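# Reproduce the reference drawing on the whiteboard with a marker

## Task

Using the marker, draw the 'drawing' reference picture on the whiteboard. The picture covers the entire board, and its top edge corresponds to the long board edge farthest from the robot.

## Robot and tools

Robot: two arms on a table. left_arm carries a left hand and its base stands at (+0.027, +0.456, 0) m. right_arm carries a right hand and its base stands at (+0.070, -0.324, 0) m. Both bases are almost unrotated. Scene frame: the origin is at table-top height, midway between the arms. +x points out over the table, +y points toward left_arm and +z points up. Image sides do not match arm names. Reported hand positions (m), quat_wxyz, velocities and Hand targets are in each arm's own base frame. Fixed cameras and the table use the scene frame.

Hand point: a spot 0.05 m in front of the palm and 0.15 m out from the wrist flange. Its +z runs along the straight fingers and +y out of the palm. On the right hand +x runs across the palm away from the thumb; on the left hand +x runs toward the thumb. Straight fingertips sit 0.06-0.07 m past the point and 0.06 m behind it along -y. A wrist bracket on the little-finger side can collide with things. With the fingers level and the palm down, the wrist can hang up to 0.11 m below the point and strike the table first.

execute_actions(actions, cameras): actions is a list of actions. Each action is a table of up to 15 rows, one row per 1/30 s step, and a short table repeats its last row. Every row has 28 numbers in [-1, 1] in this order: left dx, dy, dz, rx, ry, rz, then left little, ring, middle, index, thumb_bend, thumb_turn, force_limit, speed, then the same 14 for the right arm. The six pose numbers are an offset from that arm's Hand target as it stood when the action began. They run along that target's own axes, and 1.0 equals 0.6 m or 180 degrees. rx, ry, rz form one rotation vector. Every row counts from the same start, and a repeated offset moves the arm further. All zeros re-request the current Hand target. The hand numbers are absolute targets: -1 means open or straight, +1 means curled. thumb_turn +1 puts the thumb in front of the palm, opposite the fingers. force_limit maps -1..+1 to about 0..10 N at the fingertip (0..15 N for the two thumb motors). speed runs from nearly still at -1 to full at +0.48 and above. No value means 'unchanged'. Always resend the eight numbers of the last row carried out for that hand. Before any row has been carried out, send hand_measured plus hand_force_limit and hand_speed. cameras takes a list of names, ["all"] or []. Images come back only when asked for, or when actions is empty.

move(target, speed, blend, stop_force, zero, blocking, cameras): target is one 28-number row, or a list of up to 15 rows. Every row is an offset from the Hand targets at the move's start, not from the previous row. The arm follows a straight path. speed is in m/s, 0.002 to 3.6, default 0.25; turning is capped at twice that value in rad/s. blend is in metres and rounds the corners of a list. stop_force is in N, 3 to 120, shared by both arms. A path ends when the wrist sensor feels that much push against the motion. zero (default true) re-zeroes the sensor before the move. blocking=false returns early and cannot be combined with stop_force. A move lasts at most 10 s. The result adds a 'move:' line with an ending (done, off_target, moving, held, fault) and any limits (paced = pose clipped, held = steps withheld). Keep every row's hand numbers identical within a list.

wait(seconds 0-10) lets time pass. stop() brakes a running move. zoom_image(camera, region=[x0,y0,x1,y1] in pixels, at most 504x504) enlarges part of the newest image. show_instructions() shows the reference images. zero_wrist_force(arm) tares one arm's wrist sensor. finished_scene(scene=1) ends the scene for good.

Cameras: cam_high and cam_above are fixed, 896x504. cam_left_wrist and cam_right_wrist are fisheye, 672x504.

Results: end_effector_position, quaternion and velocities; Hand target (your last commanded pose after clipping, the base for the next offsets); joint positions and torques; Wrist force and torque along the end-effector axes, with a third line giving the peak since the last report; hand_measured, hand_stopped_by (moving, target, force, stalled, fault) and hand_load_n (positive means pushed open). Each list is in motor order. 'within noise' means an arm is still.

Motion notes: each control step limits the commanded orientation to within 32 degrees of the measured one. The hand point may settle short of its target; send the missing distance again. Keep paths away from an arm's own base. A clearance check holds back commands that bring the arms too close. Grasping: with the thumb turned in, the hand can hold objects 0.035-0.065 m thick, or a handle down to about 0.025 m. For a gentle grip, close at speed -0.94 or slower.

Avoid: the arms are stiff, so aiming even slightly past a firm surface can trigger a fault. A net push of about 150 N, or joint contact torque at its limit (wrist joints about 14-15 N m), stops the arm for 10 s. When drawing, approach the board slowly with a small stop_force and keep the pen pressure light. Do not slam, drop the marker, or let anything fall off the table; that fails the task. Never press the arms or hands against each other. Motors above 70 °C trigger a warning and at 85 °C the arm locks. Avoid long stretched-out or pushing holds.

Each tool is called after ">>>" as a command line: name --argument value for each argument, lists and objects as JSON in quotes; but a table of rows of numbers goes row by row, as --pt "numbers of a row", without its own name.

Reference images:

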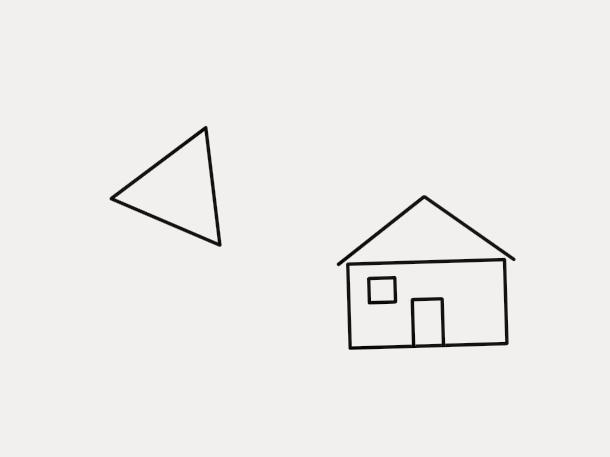

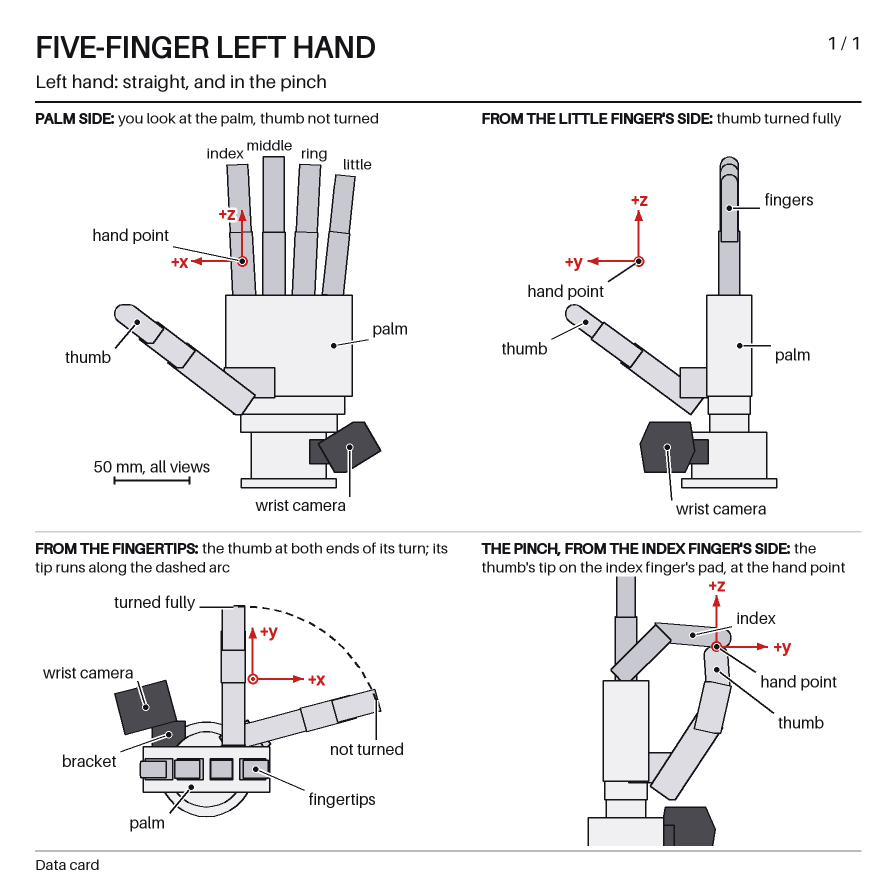

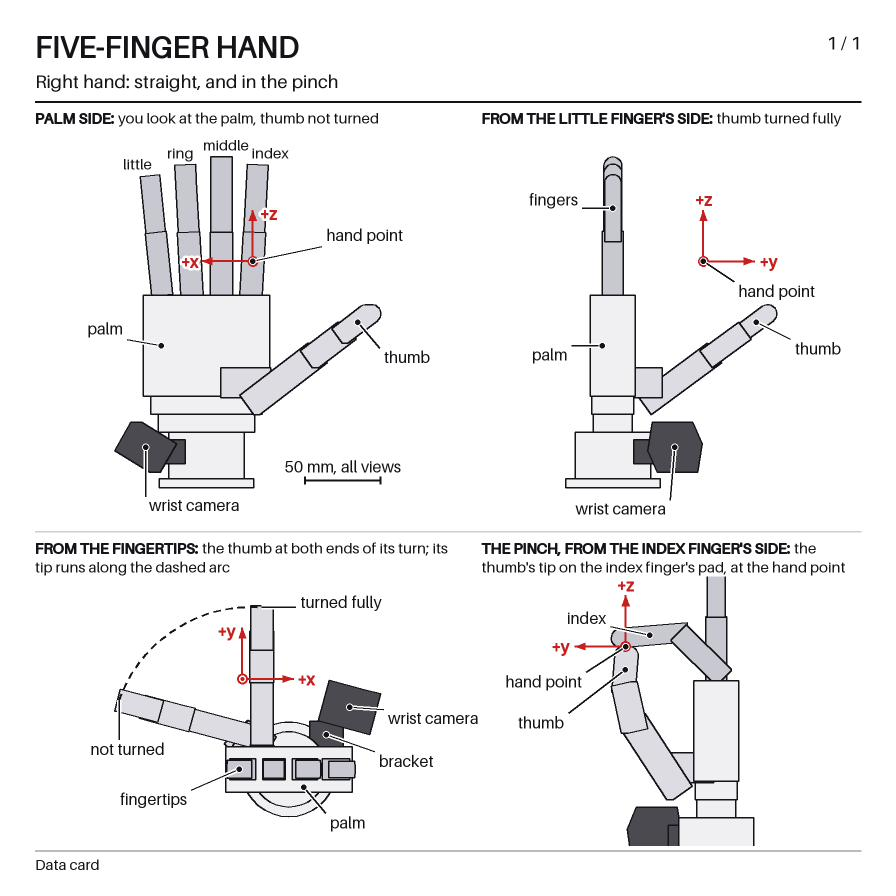

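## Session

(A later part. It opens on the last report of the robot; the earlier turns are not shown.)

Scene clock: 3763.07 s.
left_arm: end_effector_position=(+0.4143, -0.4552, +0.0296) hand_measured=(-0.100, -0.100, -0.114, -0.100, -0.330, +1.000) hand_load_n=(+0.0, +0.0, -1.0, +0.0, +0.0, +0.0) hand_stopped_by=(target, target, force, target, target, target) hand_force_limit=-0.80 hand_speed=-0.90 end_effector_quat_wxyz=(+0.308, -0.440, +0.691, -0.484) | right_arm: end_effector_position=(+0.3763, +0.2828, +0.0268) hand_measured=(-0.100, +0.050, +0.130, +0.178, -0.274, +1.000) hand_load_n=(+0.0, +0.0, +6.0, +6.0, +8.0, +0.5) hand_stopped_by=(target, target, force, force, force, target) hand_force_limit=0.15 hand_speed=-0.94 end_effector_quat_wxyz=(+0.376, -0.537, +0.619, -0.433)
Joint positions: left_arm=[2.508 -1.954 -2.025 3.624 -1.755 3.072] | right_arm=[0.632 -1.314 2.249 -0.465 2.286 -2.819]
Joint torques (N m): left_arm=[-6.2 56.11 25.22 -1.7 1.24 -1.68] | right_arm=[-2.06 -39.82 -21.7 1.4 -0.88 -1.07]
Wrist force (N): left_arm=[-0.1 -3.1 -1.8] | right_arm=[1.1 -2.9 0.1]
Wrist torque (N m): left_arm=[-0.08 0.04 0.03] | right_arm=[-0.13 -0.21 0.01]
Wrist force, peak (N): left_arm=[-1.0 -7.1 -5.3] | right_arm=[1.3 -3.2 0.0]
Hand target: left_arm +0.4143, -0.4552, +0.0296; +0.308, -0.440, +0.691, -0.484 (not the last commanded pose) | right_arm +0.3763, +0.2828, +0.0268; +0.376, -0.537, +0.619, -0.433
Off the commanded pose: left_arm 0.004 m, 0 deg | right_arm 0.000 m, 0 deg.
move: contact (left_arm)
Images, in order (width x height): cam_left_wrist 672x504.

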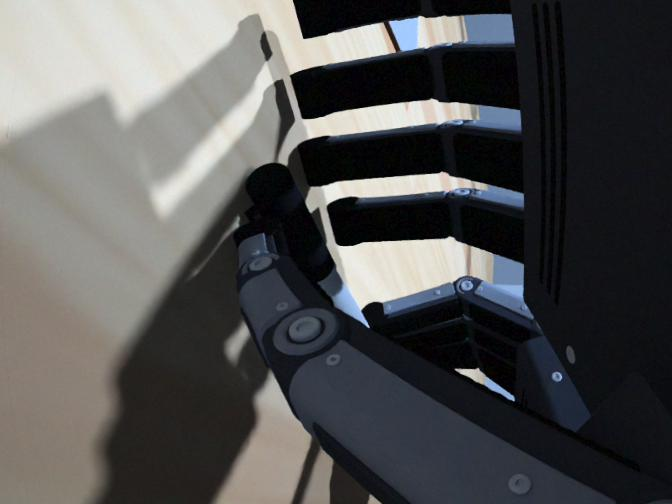

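>>> move --target '[0,-0.0025,0.0036,0,0,0,0.0,0.0,0.0,-0.1,-0.33,1,-0.6,-0.9,0,0,0,0,0,0,-0.1,0.05,0.24,0.25,0.12,1,0.15,-0.94]' --speed 0.02

>>> move --target '[0,0.0040,0.00145,0,0,0,0.0,0.0,0.0,-0.1,-0.33,1,-0.6,-0.9,0,0,0,0,0,0,-0.1,0.05,0.24,0.25,0.12,1,0.15,-0.94]' --speed 0.01 --stop_force 4 --cameras '["cam_left_wrist"]'

>>> zoom_image --camera "cam_left_wrist" --region '[170, 120, 430, 315]'

Scene clock: 3794.07 s.
left_arm: end_effector_position=(+0.4166, -0.4562, +0.0303) hand_measured=(+0.000, +0.000, +0.000, -0.100, -0.330, +1.000) hand_load_n=(+0.0, -0.5, +0.0, +0.0, +0.5, +0.0) hand_stopped_by=(target, target, target, target, target, target) hand_force_limit=-0.60 hand_speed=-0.90 end_effector_quat_wxyz=(+0.308, -0.440, +0.691, -0.484) | right_arm: end_effector_position=(+0.3763, +0.2828, +0.0268) hand_measured=(-0.100, +0.050, +0.130, +0.178, -0.274, +1.000) hand_load_n=(+0.0, +0.0, +5.0, +6.5, +8.0, +1.0) hand_stopped_by=(target, target, force, force, force, target) hand_force_limit=0.15 hand_speed=-0.94 end_effector_quat_wxyz=(+0.376, -0.537, +0.619, -0.433)
Joint positions: left_arm=[2.51 -1.957 -2.018 3.62 -1.754 3.073] | right_arm=[0.632 -1.314 2.249 -0.465 2.286 -2.819]
Joint torques (N m): left_arm=[3.16 4.35 26.01 -1.9 1.22 1.75] | right_arm=[-3.09 -41.12 -21.74 1.59 -0.53 -1.09]
Wrist force (N): left_arm=[-1.0 -3.6 -2.0] | right_arm=[1.5 -3.0 0.4]
Wrist torque (N m): left_arm=[-0.12 -0.01 0.07] | right_arm=[-0.11 -0.20 0.02]
Wrist force, peak (N): left_arm=[-1.1 -3.8 -2.1] | right_arm=[1.5 -3.2 0.2]
Hand target: left_arm +0.4166, -0.4562, +0.0303; +0.308, -0.440, +0.691, -0.484 | right_arm +0.3763, +0.2828, +0.0268; +0.376, -0.537, +0.619, -0.433
Off the commanded pose: left_arm 0.000 m, 0 deg | right_arm 0.000 m, 0 deg.
move: done

Scene clock: 3795.60 s.
left_arm: end_effector_position=(+0.4166, -0.4562, +0.0301) hand_measured=(+0.000, +0.000, +0.000, -0.100, -0.330, +1.000) hand_load_n=(+0.0, +0.0, -2.0, +0.0, +0.5, +0.0) hand_stopped_by=(target, target, target, target, target, target) hand_force_limit=-0.60 hand_speed=-0.90 end_effector_quat_wxyz=(+0.308, -0.440, +0.691, -0.484) | right_arm: end_effector_position=(+0.3763, +0.2828, +0.0268) hand_measured=(-0.100, +0.050, +0.130, +0.178, -0.274, +1.000) hand_load_n=(+0.0, +0.0, +5.0, +6.5, +8.0, +1.0) hand_stopped_by=(target, target, force, force, force, target) hand_force_limit=0.15 hand_speed=-0.94 end_effector_quat_wxyz=(+0.376, -0.537, +0.619, -0.433)
Joint positions: left_arm=[2.51 -1.958 -2.018 3.62 -1.754 3.073] | right_arm=[0.632 -1.314 2.249 -0.465 2.286 -2.819]
Joint torques (N m): left_arm=[2.28 54.47 25.38 -1.73 1.2 1.64] | right_arm=[-3.37 -40.94 -22.03 1.54 -0.23 -1.05]
Wrist force (N): left_arm=[-0.9 -5.0 -3.9] | right_arm=[1.5 -3.1 0.5]
Wrist torque (N m): left_arm=[-0.13 -0.03 0.09] | right_arm=[-0.12 -0.16 0.01]
Wrist force, peak (N): left_arm=[-0.8 -7.7 -5.2] | right_arm=[1.7 -3.5 0.3]
Hand target: left_arm +0.4166, -0.4562, +0.0301; +0.308, -0.440, +0.691, -0.484 (not the last commanded pose) | right_arm +0.3763, +0.2828, +0.0268; +0.376, -0.537, +0.619, -0.433
Off the commanded pose: left_arm 0.002 m, 0 deg | right_arm 0.000 m, 0 deg.
move: contact (left_arm)
Images, in order (width x height): cam_left_wrist 672x504.

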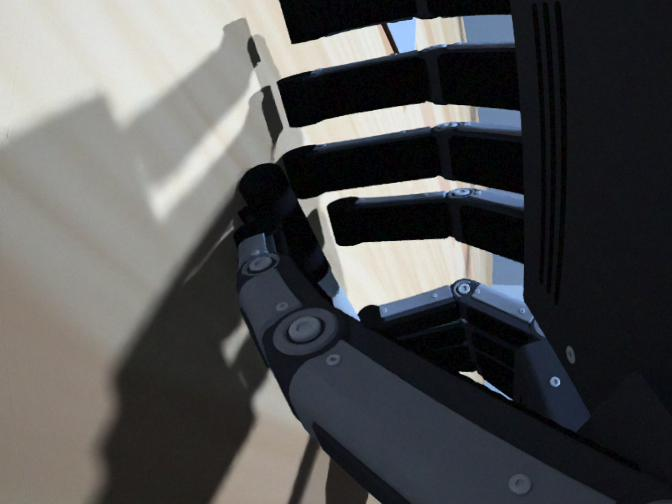

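Scaled by 1.938 from the camera's 672x504 image, which has a finer 960x720 frame.

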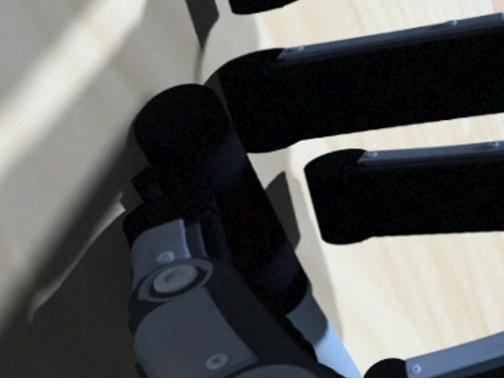

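>>> move --target '[0,-0.0013,-0.0005,0,0,0,0.0,0.0,0.0,0.0,-0.33,1,-0.6,-0.92,0,0,0,0,0,0,-0.1,0.05,0.24,0.25,0.12,1,0.15,-0.94]' --speed 0.02

>>> move --target '[0,0,0,0,0,0,0.0,0.0,0.0,0.0,-0.15,1,-0.7,-0.94,0,0,0,0,0,0,-0.1,0.05,0.24,0.25,0.12,1,0.15,-0.94]' --speed 0.02 --cameras '["cam_left_wrist"]'

>>> zoom_image --camera "cam_left_wrist" --region '[170, 120, 430, 315]'

Scene clock: 3819.93 s.
left_arm: end_effector_position=(+0.4166, -0.4562, +0.0309) hand_measured=(+0.000, +0.000, +0.000, +0.000, -0.330, +1.000) hand_load_n=(+0.0, +0.0, +0.5, +0.0, +0.5, +0.5) hand_stopped_by=(target, target, target, target, target, target) hand_force_limit=-0.60 hand_speed=-0.92 end_effector_quat_wxyz=(+0.308, -0.440, +0.691, -0.484) | right_arm: end_effector_position=(+0.3763, +0.2828, +0.0268) hand_measured=(-0.100, +0.050, +0.130, +0.178, -0.274, +1.000) hand_load_n=(+0.0, +0.0, +5.0, +6.5, +8.0, +1.0) hand_stopped_by=(target, target, force, force, force, target) hand_force_limit=0.15 hand_speed=-0.94 end_effector_quat_wxyz=(+0.376, -0.537, +0.619, -0.433)
Joint positions: left_arm=[2.51 -1.956 -2.018 3.618 -1.754 3.073] | right_arm=[0.632 -1.314 2.249 -0.465 2.286 -2.819]
Joint torques (N m): left_arm=[-0.43 57.39 26.94 -1.51 0.83 1.53] | right_arm=[-2.63 -40.76 -23.82 1.44 0.08 -0.97]
Wrist force (N): left_arm=[0.0 -1.0 -0.2] | right_arm=[1.1 -3.1 0.4]
Wrist torque (N m): left_arm=[-0.04 0.07 -0.03] | right_arm=[-0.11 -0.18 0.01]
Wrist force, peak (N): left_arm=[-0.8 -5.5 -4.2] | right_arm=[1.7 -3.4 0.3]
Hand target: left_arm +0.4166, -0.4562, +0.0309; +0.308, -0.440, +0.691, -0.484 | right_arm +0.3763, +0.2828, +0.0268; +0.376, -0.537, +0.619, -0.433
Off the commanded pose: left_arm 0.000 m, 0 deg | right_arm 0.000 m, 0 deg.
move: done

Scene clock: 3822.23 s.
left_arm: end_effector_position=(+0.4166, -0.4562, +0.0309) hand_measured=(+0.000, +0.000, +0.000, +0.000, -0.150, +1.000) hand_load_n=(+0.0, +0.0, +0.5, +0.0, +0.5, +0.0) hand_stopped_by=(target, target, target, target, target, target) hand_force_limit=-0.70 hand_speed=-0.94 end_effector_quat_wxyz=(+0.308, -0.440, +0.691, -0.484) | right_arm: end_effector_position=(+0.3763, +0.2828, +0.0268) hand_measured=(-0.100, +0.050, +0.130, +0.178, -0.274, +1.000) hand_load_n=(+0.0, +0.0, +4.5, +8.0, +8.0, +1.5) hand_stopped_by=(target, target, force, force, force, target) hand_force_limit=0.15 hand_speed=-0.94 end_effector_quat_wxyz=(+0.376, -0.537, +0.619, -0.433)
Joint positions: left_arm=[2.51 -1.956 -2.018 3.618 -1.754 3.073] | right_arm=[0.632 -1.314 2.249 -0.465 2.286 -2.819]
Joint torques (N m): left_arm=[-4.63 57.62 26.87 -1.14 -0.3 1.07] | right_arm=[-3.44 -40.72 -22.75 1.6 0.19 -1.01]
Wrist force (N): left_arm=[0.0 -1.2 -0.7] | right_arm=[1.0 -2.9 1.1]
Wrist torque (N m): left_arm=[-0.07 0.08 -0.03] | right_arm=[-0.09 -0.13 0.02]
Wrist force, peak (N): left_arm=[0.2 -1.3 -1.1] | right_arm=[1.2 -3.3 0.9]
Hand target: left_arm +0.4166, -0.4562, +0.0309; +0.308, -0.440, +0.691, -0.484 | right_arm +0.3763, +0.2828, +0.0268; +0.376, -0.537, +0.619, -0.433
Off the commanded pose: left_arm 0.000 m, 0 deg | right_arm 0.000 m, 0 deg.
move: done
Images, in order (width x height): cam_left_wrist 672x504.

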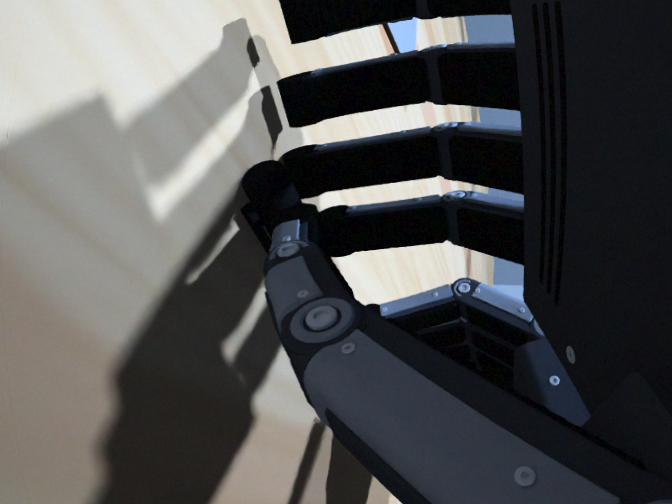

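Scaled by 1.938 from the camera's 672x504 image, which has a finer 960x720 frame.

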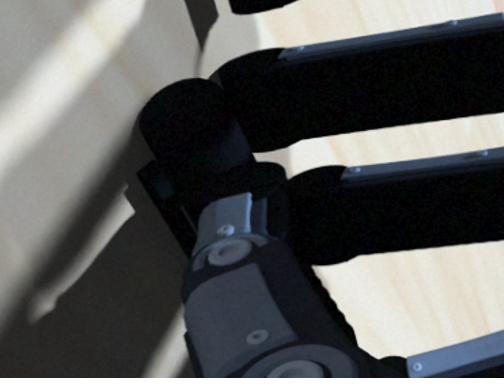

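>>> move --target '[0,0,0,0,0,0,0.0,0.0,0.25,0.35,-0.15,1,-0.6,-0.94,0,0,0,0,0,0,-0.1,0.05,0.24,0.25,0.12,1,0.15,-0.94]' --speed 0.02 --cameras '["cam_left_wrist"]'

>>> zoom_image --camera "cam_left_wrist" --region '[170, 120, 430, 315]'

Scene clock: 3830.73 s.
left_arm: end_effector_position=(+0.4166, -0.4562, +0.0309) hand_measured=(+0.000, +0.000, +0.094, +0.044, -0.150, +1.000) hand_load_n=(+0.0, +0.0, +1.5, +1.5, +0.5, +0.5) hand_stopped_by=(target, target, force, force, target, target) hand_force_limit=-0.60 hand_speed=-0.94 end_effector_quat_wxyz=(+0.308, -0.440, +0.691, -0.484) | right_arm: end_effector_position=(+0.3763, +0.2828, +0.0268) hand_measured=(-0.100, +0.050, +0.130, +0.178, -0.274, +1.000) hand_load_n=(+0.0, +0.0, +5.0, +7.0, +8.0, +1.0) hand_stopped_by=(target, target, force, force, force, target) hand_force_limit=0.15 hand_speed=-0.94 end_effector_quat_wxyz=(+0.376, -0.537, +0.619, -0.433)
Joint positions: left_arm=[2.51 -1.956 -2.018 3.618 -1.754 3.073] | right_arm=[0.632 -1.314 2.249 -0.465 2.286 -2.819]
Joint torques (N m): left_arm=[-4.88 56.28 26.32 -0.26 -1.71 0.4] | right_arm=[-3.19 -39.47 -21.88 1.29 0.57 -0.87]
Wrist force (N): left_arm=[0.5 -1.4 -0.1] | right_arm=[0.5 -2.9 0.4]
Wrist torque (N m): left_arm=[-0.07 0.05 -0.03] | right_arm=[-0.12 -0.18 0.02]
Wrist force, peak (N): left_arm=[0.4 -1.7 -0.4] | right_arm=[1.2 -3.2 1.2]
Hand target: left_arm +0.4166, -0.4562, +0.0309; +0.308, -0.440, +0.691, -0.484 | right_arm +0.3763, +0.2828, +0.0268; +0.376, -0.537, +0.619, -0.433
Off the commanded pose: left_arm 0.000 m, 0 deg | right_arm 0.000 m, 0 deg.
move: done
Images, in order (width x height): cam_left_wrist 672x504.

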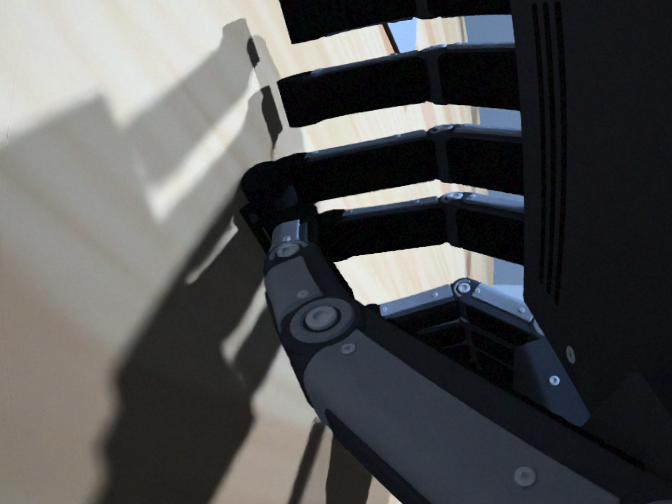

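Scaled by 1.938 from the camera's 672x504 image, which has a finer 960x720 frame.

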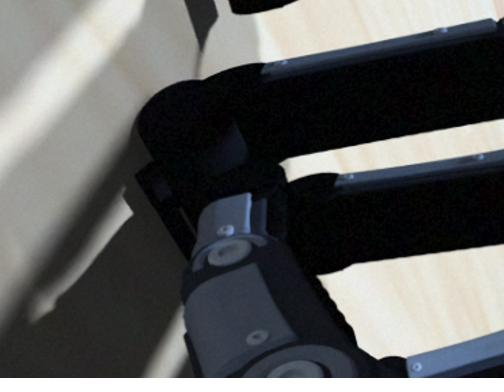

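>>> move --target '[0,0,0,0,0,0,0.0,0.0,0.25,0.35,0.1,1,-0.3,-0.94,0,0,0,0,0,0,-0.1,0.05,0.24,0.25,0.12,1,0.15,-0.94]' --speed 0.02

>>> move --target '[0,0,0,0,0,0,0.0,0.0,0.35,0.4,0.1,1,-0.1,-0.94,0,0,0,0,0,0,-0.1,0.05,0.24,0.25,0.12,1,0.15,-0.94]' --speed 0.02

>>> move --target '[0,0,0,0,0,0,0.0,0.0,0.35,0.4,0.2,1,0.1,-0.94,0,0,0,0,0,0,-0.1,0.05,0.24,0.25,0.12,1,0.15,-0.94]' --speed 0.02 --cameras '["cam_left_wrist","cam_right_wrist"]'

Scene clock: 3850.37 s.
left_arm: end_effector_position=(+0.4166, -0.4562, +0.0309) hand_measured=(+0.000, +0.000, +0.094, +0.044, +0.100, +1.000) hand_load_n=(+0.0, +0.0, -0.5, +0.0, +0.0, +0.0) hand_stopped_by=(target, target, force, force, target, target) hand_force_limit=-0.30 hand_speed=-0.94 end_effector_quat_wxyz=(+0.308, -0.440, +0.691, -0.484) | right_arm: end_effector_position=(+0.3763, +0.2828, +0.0268) hand_measured=(-0.100, +0.050, +0.130, +0.178, -0.274, +1.000) hand_load_n=(+0.0, +0.0, +5.5, +6.5, +8.0, +0.5) hand_stopped_by=(target, target, force, force, force, target) hand_force_limit=0.15 hand_speed=-0.94 end_effector_quat_wxyz=(+0.376, -0.537, +0.619, -0.433)
Joint positions: left_arm=[2.51 -1.956 -2.018 3.618 -1.754 3.073] | right_arm=[0.632 -1.314 2.249 -0.465 2.286 -2.819]
Joint torques (N m): left_arm=[-5.24 54.87 15.12 1.05 -1.64 -0.81] | right_arm=[-2.77 -40.36 -22.48 1.41 1.59 -0.98]
Wrist force (N): left_arm=[-0.1 -0.6 0.0] | right_arm=[1.0 -3.0 0.4]
Wrist torque (N m): left_arm=[-0.06 0.09 -0.04] | right_arm=[-0.12 -0.20 -0.01]
Wrist force, peak (N): left_arm=[0.6 -1.8 -0.4] | right_arm=[1.1 -3.1 0.3]
Hand target: left_arm +0.4166, -0.4562, +0.0309; +0.308, -0.440, +0.691, -0.484 | right_arm +0.3763, +0.2828, +0.0268; +0.376, -0.537, +0.619, -0.433
Off the commanded pose: left_arm 0.000 m, 0 deg | right_arm 0.000 m, 0 deg.
move: done

Scene clock: 3851.70 s.
left_arm: end_effector_position=(+0.4166, -0.4562, +0.0309) hand_measured=(+0.000, +0.000, +0.218, +0.224, +0.100, +1.000) hand_load_n=(+0.0, +0.0, +4.0, +4.0, +1.0, +0.0) hand_stopped_by=(target, target, force, force, target, target) hand_force_limit=-0.10 hand_speed=-0.94 end_effector_quat_wxyz=(+0.308, -0.440, +0.691, -0.484) | right_arm: end_effector_position=(+0.3763, +0.2828, +0.0268) hand_measured=(-0.100, +0.050, +0.128, +0.178, -0.274, +1.000) hand_load_n=(+0.0, +0.0, +8.5, +2.5, +8.5, -2.0) hand_stopped_by=(target, target, force, force, force, target) hand_force_limit=0.15 hand_speed=-0.94 end_effector_quat_wxyz=(+0.376, -0.537, +0.619, -0.433)
Joint positions: left_arm=[2.51 -1.956 -2.018 3.618 -1.754 3.073] | right_arm=[0.632 -1.314 2.249 -0.465 2.286 -2.819]
Joint torques (N m): left_arm=[-4.84 54.68 13.68 1.4 -1.59 -1.03] | right_arm=[-2.86 -40.27 -22.73 1.19 1.43 -0.94]
Wrist force (N): left_arm=[-0.7 -2.9 1.1] | right_arm=[1.0 -1.4 -2.2]
Wrist torque (N m): left_arm=[-0.08 0.06 -0.02] | right_arm=[-0.10 -0.28 -0.10]
Wrist force, peak (N): left_arm=[-0.5 -3.3 1.4] | right_arm=[0.9 -1.9 -2.5]
Hand target: left_arm +0.4166, -0.4562, +0.0309; +0.308, -0.440, +0.691, -0.484 | right_arm +0.3763, +0.2828, +0.0268; +0.376, -0.537, +0.619, -0.433
Off the commanded pose: left_arm 0.000 m, 0 deg | right_arm 0.000 m, 0 deg.
move: done

Scene clock: 3852.20 s.
left_arm: end_effector_position=(+0.4166, -0.4562, +0.0309) hand_measured=(+0.000, +0.000, +0.218, +0.224, +0.120, +1.000) hand_load_n=(+0.0, +0.0, +4.5, +4.5, +8.0, +0.5) hand_stopped_by=(target, target, force, force, force, target) hand_force_limit=0.10 hand_speed=-0.94 end_effector_quat_wxyz=(+0.308, -0.440, +0.691, -0.484) | right_arm: end_effector_position=(+0.3763, +0.2828, +0.0268) hand_measured=(-0.100, +0.050, +0.128, +0.178, -0.274, +1.000) hand_load_n=(+0.0, +0.0, +8.0, +2.0, +8.5, -2.0) hand_stopped_by=(target, target, force, force, force, target) hand_force_limit=0.15 hand_speed=-0.94 end_effector_quat_wxyz=(+0.376, -0.537, +0.619, -0.433)
Joint positions: left_arm=[2.51 -1.956 -2.018 3.618 -1.754 3.073] | right_arm=[0.632 -1.314 2.249 -0.465 2.286 -2.819]
Joint torques (N m): left_arm=[-5.69 54.43 12.64 1.39 -1.72 -1.11] | right_arm=[-2.19 -40.46 -21.23 1.06 1.57 -1.04]
Wrist force (N): left_arm=[-0.7 -2.8 1.0] | right_arm=[1.1 -1.3 -2.1]
Wrist torque (N m): left_arm=[-0.07 0.04 -0.02] | right_arm=[-0.10 -0.29 -0.10]
Wrist force, peak (N): left_arm=[-0.4 -3.4 1.1] | right_arm=[1.3 -1.7 -2.5]
Hand target: left_arm +0.4166, -0.4562, +0.0309; +0.308, -0.440, +0.691, -0.484 | right_arm +0.3763, +0.2828, +0.0268; +0.376, -0.537, +0.619, -0.433
Off the commanded pose: left_arm 0.000 m, 0 deg | right_arm 0.000 m, 0 deg.
move: done
Images, in order (width x height): cam_left_wrist 672x504, cam_right_wrist 672x504.

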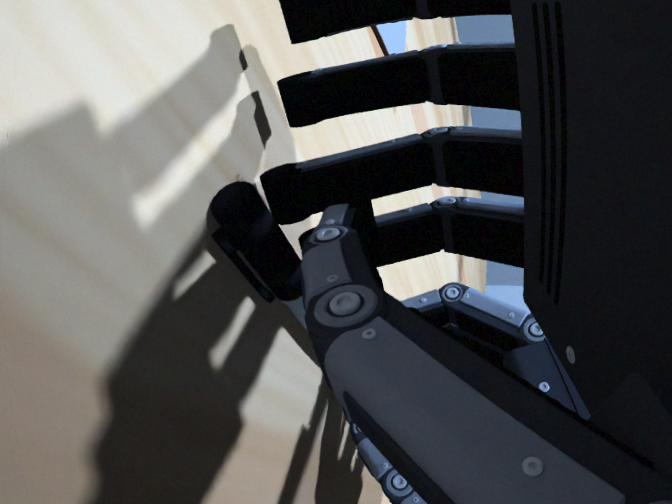

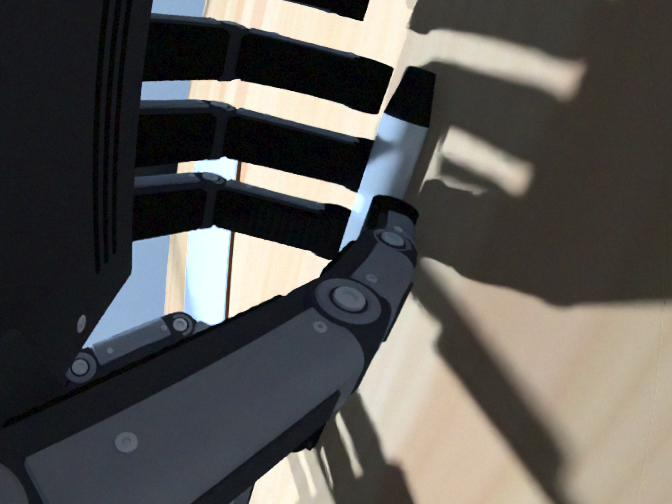

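>>> move --target '[0,-0.0047,-0.0017,0,0,0,0.0,0.0,0.218,0.224,0.05,1,-0.1,-0.8,0,0,0,0,0,0,-0.1,0.05,0.24,0.25,0.12,1,0.15,-0.94]' --speed 0.02

>>> move --target '[0,-0.0031,-0.0011,0,0,0,0.0,0.0,0.05,0.05,0.05,1,-0.1,-0.8,0,0,0,0,0,0,-0.1,0.05,0.24,0.25,0.12,1,0.15,-0.94]' --speed 0.02

>>> move --target '[0,-0.0392,-0.0143,0,0,0,0.0,0.0,0.05,0.05,0.05,1,-0.1,-0.8,0,0,0,0,0,0,-0.1,0.05,0.24,0.25,0.12,1,0.15,-0.94]' --speed 0.04 --cameras '["cam_left_wrist","cam_above","cam_high"]'

Scene clock: 3868.20 s.
left_arm: end_effector_position=(+0.4166, -0.4562, +0.0339) hand_measured=(+0.000, +0.000, +0.216, +0.224, +0.054, +1.000) hand_load_n=(+0.0, +0.0, +3.5, +2.0, -6.0, -0.5) hand_stopped_by=(target, target, target, target, target, target) hand_force_limit=-0.10 hand_speed=-0.80 end_effector_quat_wxyz=(+0.308, -0.440, +0.691, -0.484) | right_arm: end_effector_position=(+0.3763, +0.2828, +0.0268) hand_measured=(-0.100, +0.050, +0.128, +0.178, -0.274, +1.000) hand_load_n=(+0.0, +0.0, +6.5, +4.5, +8.0, -0.5) hand_stopped_by=(target, target, force, force, force, target) hand_force_limit=0.15 hand_speed=-0.94 end_effector_quat_wxyz=(+0.376, -0.537, +0.619, -0.433)
Joint positions: left_arm=[2.51 -1.95 -2.015 3.611 -1.754 3.073] | right_arm=[0.632 -1.314 2.249 -0.465 2.286 -2.819]
Joint torques (N m): left_arm=[-3.1 58.19 26.96 -1.49 -1.38 -1.51] | right_arm=[-2.94 -40.55 -20.82 1.33 1.99 -0.75]
Wrist force (N): left_arm=[-0.1 -1.2 0.8] | right_arm=[0.7 -1.7 -0.4]
Wrist torque (N m): left_arm=[-0.03 0.08 -0.02] | right_arm=[-0.08 -0.26 -0.05]
Wrist force, peak (N): left_arm=[-0.5 -3.6 1.0] | right_arm=[1.4 -1.9 -2.4]
Hand target: left_arm +0.4166, -0.4562, +0.0339; +0.308, -0.440, +0.691, -0.484 | right_arm +0.3763, +0.2828, +0.0268; +0.376, -0.537, +0.619, -0.433
Off the commanded pose: left_arm 0.000 m, 0 deg | right_arm 0.000 m, 0 deg.
move: done

Scene clock: 3868.90 s.
left_arm: end_effector_position=(+0.4166, -0.4562, +0.0359) hand_measured=(+0.000, +0.000, +0.050, +0.050, +0.054, +1.000) hand_load_n=(+0.0, +0.0, +0.5, +0.0, +0.0, +0.0) hand_stopped_by=(target, target, target, target, target, target) hand_force_limit=-0.10 hand_speed=-0.80 end_effector_quat_wxyz=(+0.308, -0.440, +0.691, -0.484) | right_arm: end_effector_position=(+0.3763, +0.2828, +0.0268) hand_measured=(-0.100, +0.050, +0.128, +0.178, -0.274, +1.000) hand_load_n=(+0.5, +0.0, +6.0, +6.0, +7.5, +0.0) hand_stopped_by=(target, target, force, force, force, target) hand_force_limit=0.15 hand_speed=-0.94 end_effector_quat_wxyz=(+0.376, -0.537, +0.619, -0.433)
Joint positions: left_arm=[2.51 -1.946 -2.014 3.605 -1.754 3.073] | right_arm=[0.632 -1.314 2.249 -0.465 2.286 -2.819]
Joint torques (N m): left_arm=[1.42 57.53 28.2 -1.54 -0.29 -1.21] | right_arm=[-2.65 -40.43 -21.69 1.35 2.04 -1.02]
Wrist force (N): left_arm=[0.0 -0.6 -0.3] | right_arm=[1.1 -2.5 0.2]
Wrist torque (N m): left_arm=[-0.06 0.06 -0.03] | right_arm=[-0.11 -0.21 -0.02]
Wrist force, peak (N): left_arm=[-0.7 -3.0 -1.1] | right_arm=[1.5 -2.7 -0.2]
Hand target: left_arm +0.4166, -0.4562, +0.0359; +0.308, -0.440, +0.691, -0.484 | right_arm +0.3763, +0.2828, +0.0268; +0.376, -0.537, +0.619, -0.433
Off the commanded pose: left_arm 0.000 m, 0 deg | right_arm 0.000 m, 0 deg.
move: done

Scene clock: 3869.93 s.
left_arm: end_effector_position=(+0.4166, -0.4562, +0.0609) hand_measured=(+0.000, +0.000, +0.050, +0.050, +0.054, +1.000) hand_load_n=(+0.0, +0.0, +0.0, +0.0, +0.0, +0.0) hand_stopped_by=(target, target, target, target, target, target) hand_force_limit=-0.10 hand_speed=-0.80 end_effector_quat_wxyz=(+0.308, -0.440, +0.691, -0.484) | right_arm: end_effector_position=(+0.3763, +0.2828, +0.0268) hand_measured=(-0.100, +0.050, +0.128, +0.178, -0.274, +1.000) hand_load_n=(+0.0, +0.0, +5.5, +6.0, +8.0, +0.0) hand_stopped_by=(target, target, force, force, force, target) hand_force_limit=0.15 hand_speed=-0.94 end_effector_quat_wxyz=(+0.376, -0.537, +0.619, -0.433)
Joint positions: left_arm=[2.51 -1.9 -1.994 3.539 -1.754 3.073] | right_arm=[0.632 -1.314 2.249 -0.465 2.286 -2.819]
Joint torques (N m): left_arm=[3.09 56.58 29.55 -1.31 1.43 1.04] | right_arm=[-3.8 -40.42 -22.29 1.43 1.98 -0.95]
Wrist force (N): left_arm=[-0.1 -0.5 -0.4] | right_arm=[1.2 -2.4 0.0]
Wrist torque (N m): left_arm=[-0.04 0.08 -0.04] | right_arm=[-0.09 -0.22 -0.01]
Wrist force, peak (N): left_arm=[-0.1 -1.0 -0.4] | right_arm=[1.1 -2.8 -0.1]
Hand target: left_arm +0.4166, -0.4562, +0.0609; +0.308, -0.440, +0.691, -0.484 | right_arm +0.3763, +0.2828, +0.0268; +0.376, -0.537, +0.619, -0.433
Off the commanded pose: left_arm 0.000 m, 0 deg | right_arm 0.000 m, 0 deg.
move: done
Images, in order (width x height): cam_high 896x504, cam_above 896x504, cam_left_wrist 672x504.

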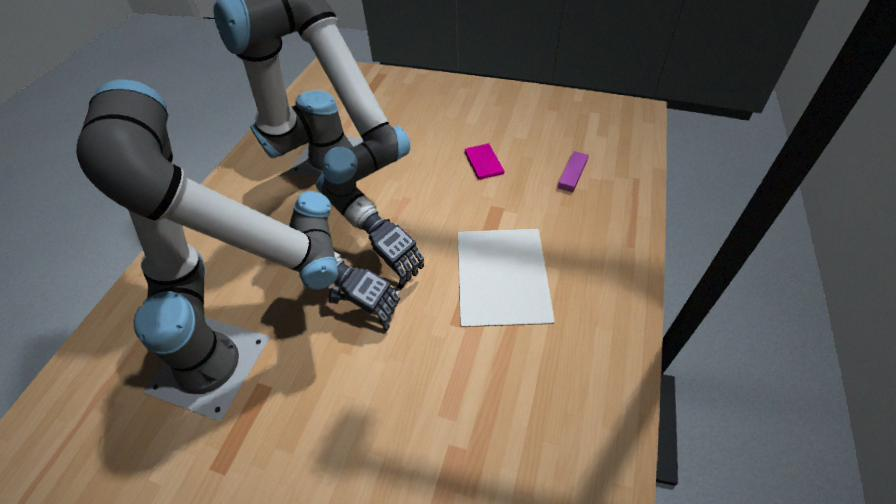

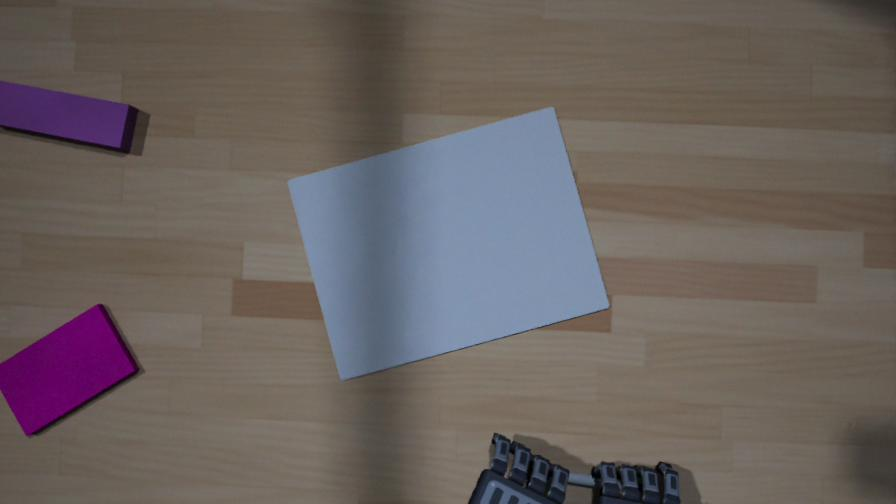

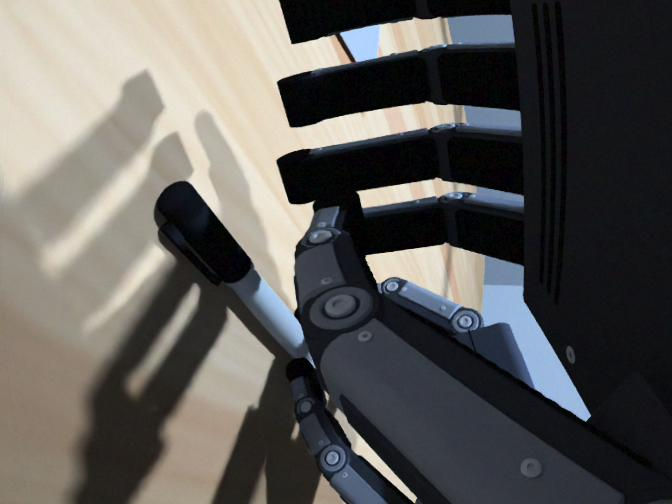

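>>> move --target '[0,0,0,0,0,0,-0.1,-0.1,-0.1,-0.1,-0.5,1,-0.4,-0.5,0,0,0,0,0,0,-0.1,0.05,0.24,0.25,0.12,1,0.15,-0.94]' --speed 0.04 --cameras '["cam_left_wrist"]'

>>> zoom_image --camera "cam_left_wrist" --region '[120, 150, 380, 345]'

Scene clock: 3930.87 s.
left_arm: end_effector_position=(+0.4166, -0.4562, +0.0609) hand_measured=(-0.100, -0.100, -0.100, -0.100, -0.500, +1.000) hand_load_n=(+0.0, +0.0, +0.0, +0.0, +0.0, +0.0) hand_stopped_by=(target, target, target, target, target, target) hand_force_limit=-0.40 hand_speed=-0.50 end_effector_quat_wxyz=(+0.308, -0.440, +0.691, -0.484) | right_arm: end_effector_position=(+0.3763, +0.2828, +0.0268) hand_measured=(-0.100, +0.050, +0.128, +0.178, -0.274, +1.000) hand_load_n=(+0.0, +0.0, +6.0, +5.5, +7.5, +0.0) hand_stopped_by=(target, target, force, force, force, target) hand_force_limit=0.15 hand_speed=-0.94 end_effector_quat_wxyz=(+0.376, -0.537, +0.619, -0.433)
Joint positions: left_arm=[2.51 -1.9 -1.994 3.539 -1.754 3.073] | right_arm=[0.632 -1.314 2.249 -0.465 2.286 -2.819]
Joint torques (N m): left_arm=[3.01 56.78 29.04 -1.23 1.34 1.67] | right_arm=[-2.97 -39.63 -21.5 1.37 2.54 -1.02]
Wrist force (N): left_arm=[0.1 -0.6 -0.6] | right_arm=[1.1 -2.6 0.0]
Wrist torque (N m): left_arm=[-0.04 0.04 -0.03] | right_arm=[-0.11 -0.19 -0.02]
Wrist force, peak (N): left_arm=[-0.3 -0.6 -0.6] | right_arm=[1.3 -2.8 0.0]
Hand target: left_arm +0.4166, -0.4562, +0.0609; +0.308, -0.440, +0.691, -0.484 | right_arm +0.3763, +0.2828, +0.0268; +0.376, -0.537, +0.619, -0.433
Off the commanded pose: left_arm 0.000 m, 0 deg | right_arm 0.000 m, 0 deg.
move: done
Images, in order (width x height): cam_left_wrist 672x504.

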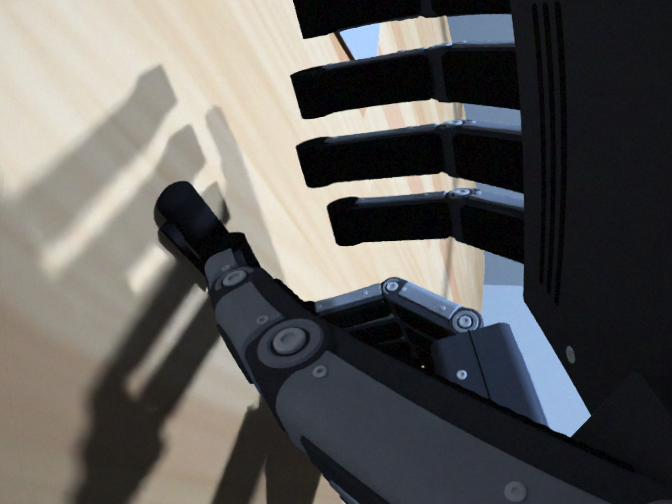

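Scaled by 1.938 from the camera's 672x504 image, which has a finer 960x720 frame.

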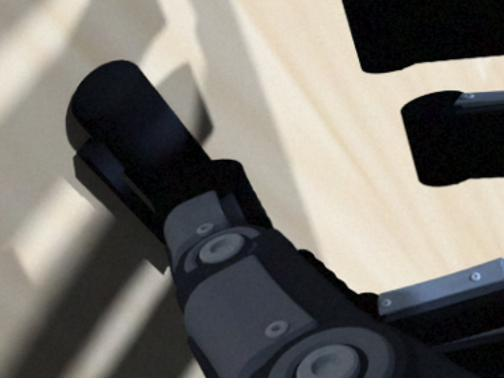

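>>> move --target '[0,0.0230,0.0240,0,0,0,-0.1,-0.1,-0.1,-0.1,-0.5,1,-0.4,-0.5,0,0,0,0,0,0,-0.1,0.05,0.24,0.25,0.12,1,0.15,-0.94]' --speed 0.04 --stop_force 3 --cameras '["cam_left_wrist"]'

>>> zoom_image --camera "cam_left_wrist" --region '[170, 120, 430, 315]'

Scene clock: 3944.40 s.
left_arm: end_effector_position=(+0.4246, -0.4599, +0.0430) hand_measured=(-0.100, -0.100, -0.100, -0.100, -0.500, +1.000) hand_load_n=(+0.0, +0.0, +0.0, +0.0, +0.0, +0.0) hand_stopped_by=(target, target, target, target, target, target) hand_force_limit=-0.40 hand_speed=-0.50 end_effector_quat_wxyz=(+0.308, -0.440, +0.691, -0.484) | right_arm: end_effector_position=(+0.3763, +0.2828, +0.0268) hand_measured=(-0.100, +0.050, +0.128, +0.178, -0.274, +1.000) hand_load_n=(+0.0, +0.0, +5.5, +6.0, +8.0, +0.0) hand_stopped_by=(target, target, force, force, force, target) hand_force_limit=0.15 hand_speed=-0.94 end_effector_quat_wxyz=(+0.376, -0.537, +0.619, -0.433)
Joint positions: left_arm=[2.514 -1.947 -1.986 3.579 -1.75 3.074] | right_arm=[0.632 -1.314 2.249 -0.465 2.286 -2.819]
Joint torques (N m): left_arm=[3.14 6.21 28.08 2.86 1.46 2.02] | right_arm=[-2.74 -39.42 -22.31 1.47 2.55 -0.8]
Wrist force (N): left_arm=[-0.1 -0.4 -0.1] | right_arm=[1.1 -2.4 0.1]
Wrist torque (N m): left_arm=[-0.04 0.08 -0.04] | right_arm=[-0.10 -0.21 -0.02]
Wrist force, peak (N): left_arm=[0.0 -1.0 -0.8] | right_arm=[1.2 -2.8 -0.3]
Hand target: left_arm +0.4246, -0.4599, +0.0430; +0.308, -0.440, +0.691, -0.484 | right_arm +0.3763, +0.2828, +0.0268; +0.376, -0.537, +0.619, -0.433
Off the commanded pose: left_arm 0.000 m, 0 deg | right_arm 0.000 m, 0 deg.
move: done
Images, in order (width x height): cam_left_wrist 672x504.

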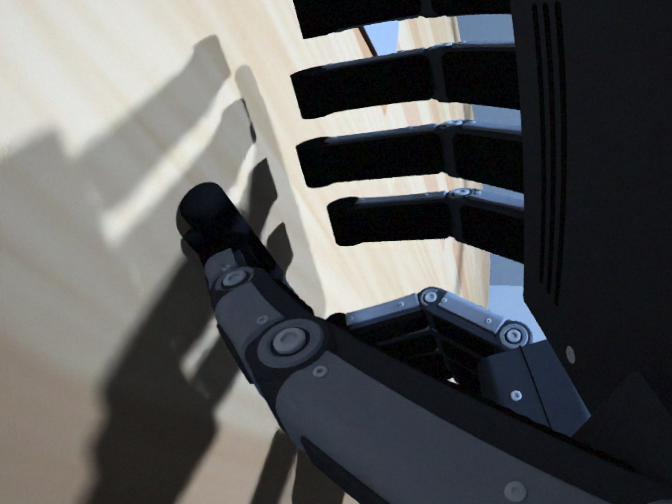

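Scaled by 1.938 from the camera's 672x504 image, which has a finer 960x720 frame.

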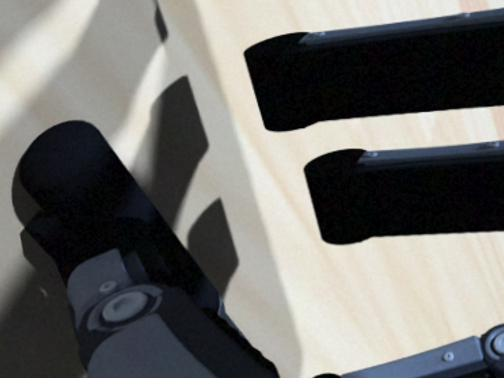

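>>> move --target '[0,0.0057,-0.0157,0,0,0,-0.1,-0.1,-0.1,-0.1,-0.5,1,-0.4,-0.5,0,0,0,0,0,0,-0.1,0.05,0.24,0.25,0.12,1,0.15,-0.94]' --speed 0.04 --stop_force 3 --cameras '["cam_left_wrist"]'

>>> zoom_image --camera "cam_left_wrist" --region '[170, 120, 430, 315]'

Scene clock: 3964.63 s.
left_arm: end_effector_position=(+0.4155, -0.4557, +0.0430) hand_measured=(-0.100, -0.100, -0.100, -0.100, -0.500, +1.000) hand_load_n=(+0.0, +0.0, +0.0, +0.0, +0.0, +0.0) hand_stopped_by=(target, target, target, target, target, target) hand_force_limit=-0.40 hand_speed=-0.50 end_effector_quat_wxyz=(+0.308, -0.440, +0.691, -0.484) | right_arm: end_effector_position=(+0.3763, +0.2828, +0.0268) hand_measured=(-0.100, +0.050, +0.128, +0.178, -0.274, +1.000) hand_load_n=(+0.0, +0.0, +6.0, +5.5, +8.0, +0.5) hand_stopped_by=(target, target, force, force, force, target) hand_force_limit=0.15 hand_speed=-0.94 end_effector_quat_wxyz=(+0.376, -0.537, +0.619, -0.433)
Joint positions: left_arm=[2.509 -1.931 -2.012 3.587 -1.755 3.073] | right_arm=[0.632 -1.314 2.249 -0.465 2.286 -2.819]
Joint torques (N m): left_arm=[-4.92 57.43 4.15 2.71 -1.76 -1.65] | right_arm=[-3.79 -40.57 -22.41 1.46 2.5 -0.53]
Wrist force (N): left_arm=[0.1 -0.4 -0.2] | right_arm=[1.0 -2.3 0.3]
Wrist torque (N m): left_arm=[-0.04 0.05 -0.03] | right_arm=[-0.11 -0.21 -0.02]
Wrist force, peak (N): left_arm=[-0.2 -0.7 -0.4] | right_arm=[1.3 -2.8 -0.1]
Hand target: left_arm +0.4155, -0.4557, +0.0430; +0.308, -0.440, +0.691, -0.484 | right_arm +0.3763, +0.2828, +0.0268; +0.376, -0.537, +0.619, -0.433
Off the commanded pose: left_arm 0.000 m, 0 deg | right_arm 0.000 m, 0 deg.
move: done
Images, in order (width x height): cam_left_wrist 672x504.

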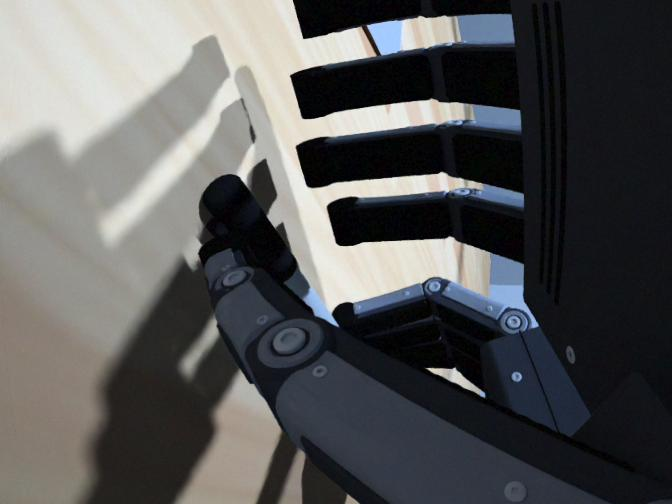

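Scaled by 1.938 from the camera's 672x504 image, which has a finer 960x720 frame.

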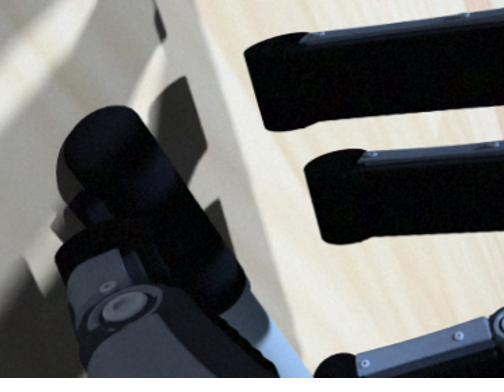

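>>> execute_actions --actions '[]' --cameras '["cam_right_wrist","cam_left_wrist"]'

>>> zoom_image --camera "cam_right_wrist" --region '[300, 50, 500, 270]'

Scene clock: 4077.27 s.
left_arm: end_effector_position=(+0.4155, -0.4557, +0.0430) hand_measured=(-0.100, -0.100, -0.100, -0.100, -0.500, +1.000) hand_load_n=(+0.0, +0.5, +0.0, +0.0, +0.0, +0.0) hand_stopped_by=(target, target, target, target, target, target) hand_force_limit=-0.40 hand_speed=-0.50 end_effector_quat_wxyz=(+0.308, -0.440, +0.691, -0.484) | right_arm: end_effector_position=(+0.3763, +0.2828, +0.0268) hand_measured=(-0.100, +0.050, +0.128, +0.178, -0.274, +1.000) hand_load_n=(+0.0, +0.0, +6.0, +5.5, +7.5, +0.0) hand_stopped_by=(target, target, force, force, force, target) hand_force_limit=0.15 hand_speed=-0.94 end_effector_quat_wxyz=(+0.376, -0.537, +0.619, -0.433)
Joint positions: left_arm=[2.509 -1.931 -2.012 3.587 -1.755 3.073] | right_arm=[0.632 -1.314 2.249 -0.465 2.286 -2.819]
Joint velocities: within noise
Joint torques (N m): left_arm=[-4.76 57.34 4.13 2.68 -1.69 -1.68] | right_arm=[-2.57 -39.24 -21.85 1.34 2.6 -0.72]
Motor temperatures (°C): left_arm=[27 29 31 36 36 37] | right_arm=[30 33 29 34 36 35]
Wrist force (N): left_arm=[0.0 -0.3 -0.4] | right_arm=[0.9 -2.5 -0.2]
Wrist torque (N m): left_arm=[-0.01 0.06 -0.04] | right_arm=[-0.10 -0.17 -0.03]
Wrist force, peak (N): left_arm=[0.0 -0.7 -0.3] | right_arm=[1.2 -2.8 0.0]
Hand target: left_arm +0.4155, -0.4557, +0.0430; +0.308, -0.440, +0.691, -0.484 | right_arm +0.3763, +0.2828, +0.0268; +0.376, -0.537, +0.619, -0.433
Off the commanded pose: left_arm 0.000 m, 0 deg | right_arm 0.000 m, 0 deg.
Images, in order (width x height): cam_left_wrist 672x504, cam_right_wrist 672x504.

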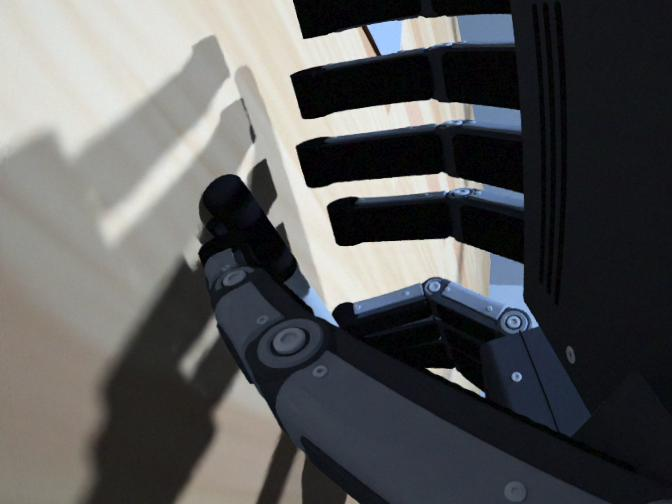

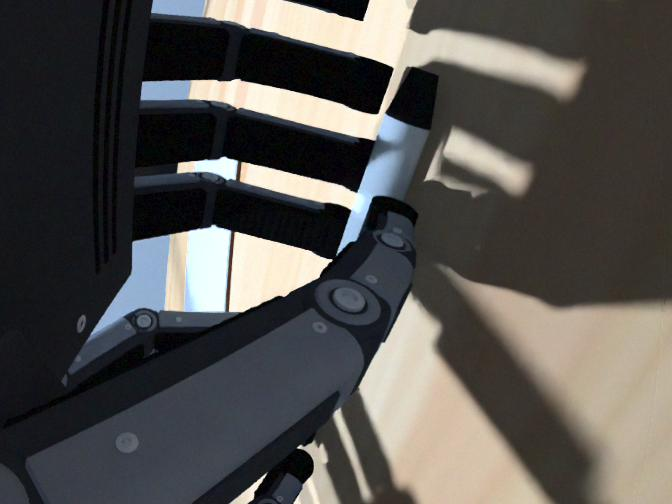

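Scaled by 2.291 from the camera's 672x504 image, which has a finer 960x720 frame.

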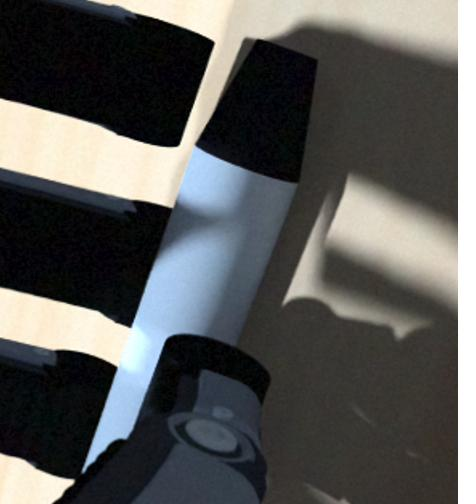

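>>> move --pt "0 -0.0145 0.0055 0 0 0 0.1 0.1 0.0 0.0 -0.5 1 -0.4 -0.5 0 0 0 0 0 0 -0.1 0.05 0.24 0.25 0.12 1 0.15 -0.94" --pt "0 -0.0145 0.0055 0.0444 0 0 0.1 0.1 0.0 0.0 -0.5 1 -0.4 -0.5 0 0 0 0 0 0 -0.1 0.05 0.24 0.25 0.12 1 0.15 -0.94" --speed 0.04 --blend 0.003 --cameras '["cam_left_wrist"]'

>>> zoom_image --camera "cam_left_wrist" --region '[130, 120, 430, 345]'

Scene clock: 4257.50 s.
left_arm: end_effector_position=(+0.4210, -0.4583, +0.0501) hand_measured=(+0.100, +0.100, +0.000, +0.000, -0.500, +1.000) hand_load_n=(+0.0, +0.0, +0.0, +0.0, +0.0, +0.0) hand_stopped_by=(target, target, target, target, target, target) hand_force_limit=-0.40 hand_speed=-0.50 end_effector_quat_wxyz=(+0.338, -0.418, +0.655, -0.531) | right_arm: end_effector_position=(+0.3763, +0.2828, +0.0268) hand_measured=(-0.100, +0.050, +0.128, +0.178, -0.274, +1.000) hand_load_n=(+0.0, +0.0, +6.0, +5.5, +7.5, +0.5) hand_stopped_by=(target, target, force, force, force, target) hand_force_limit=0.15 hand_speed=-0.94 end_effector_quat_wxyz=(+0.376, -0.537, +0.619, -0.433)
Joint positions: left_arm=[2.503 -1.928 -2.093 3.808 -1.768 3.098] | right_arm=[0.632 -1.314 2.249 -0.465 2.286 -2.819]
Joint torques (N m): left_arm=[-7.86 4.64 3.84 3.2 -2.1 1.99] | right_arm=[-2.75 -40 -22.66 1.52 2.46 -0.79]
Wrist force (N): left_arm=[-0.2 -0.5 -0.3] | right_arm=[1.1 -2.6 0.1]
Wrist torque (N m): left_arm=[-0.01 0.11 -0.04] | right_arm=[-0.12 -0.21 -0.02]
Wrist force, peak (N): left_arm=[-0.1 -1.3 0.0] | right_arm=[1.3 -2.7 0.0]
Hand target: left_arm +0.4210, -0.4583, +0.0501; +0.338, -0.418, +0.655, -0.531 | right_arm +0.3763, +0.2828, +0.0268; +0.376, -0.537, +0.619, -0.433
Off the commanded pose: left_arm 0.000 m, 0 deg | right_arm 0.000 m, 0 deg.
move: done
Images, in order (width x height): cam_left_wrist 672x504.

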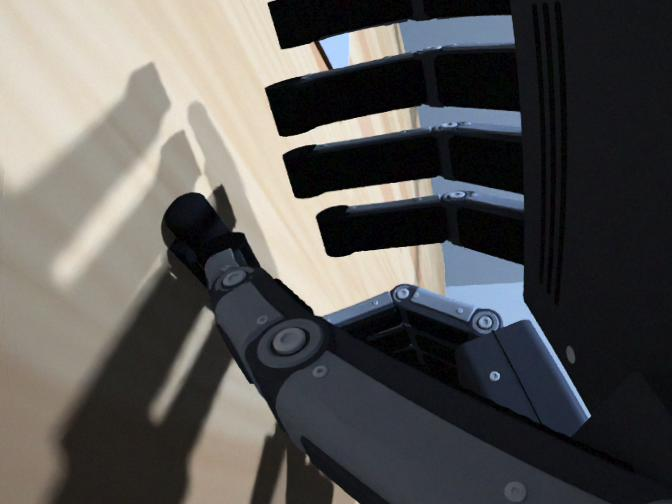

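Scaled by 1.680 from the camera's 672x504 image, which has a finer 960x720 frame.

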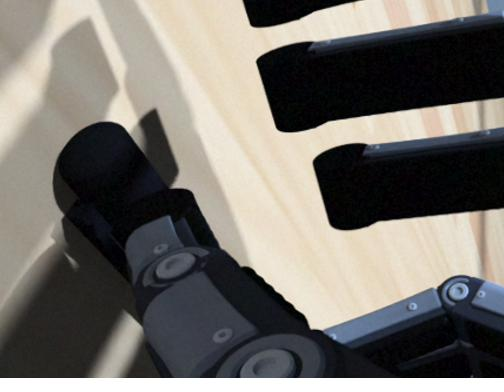

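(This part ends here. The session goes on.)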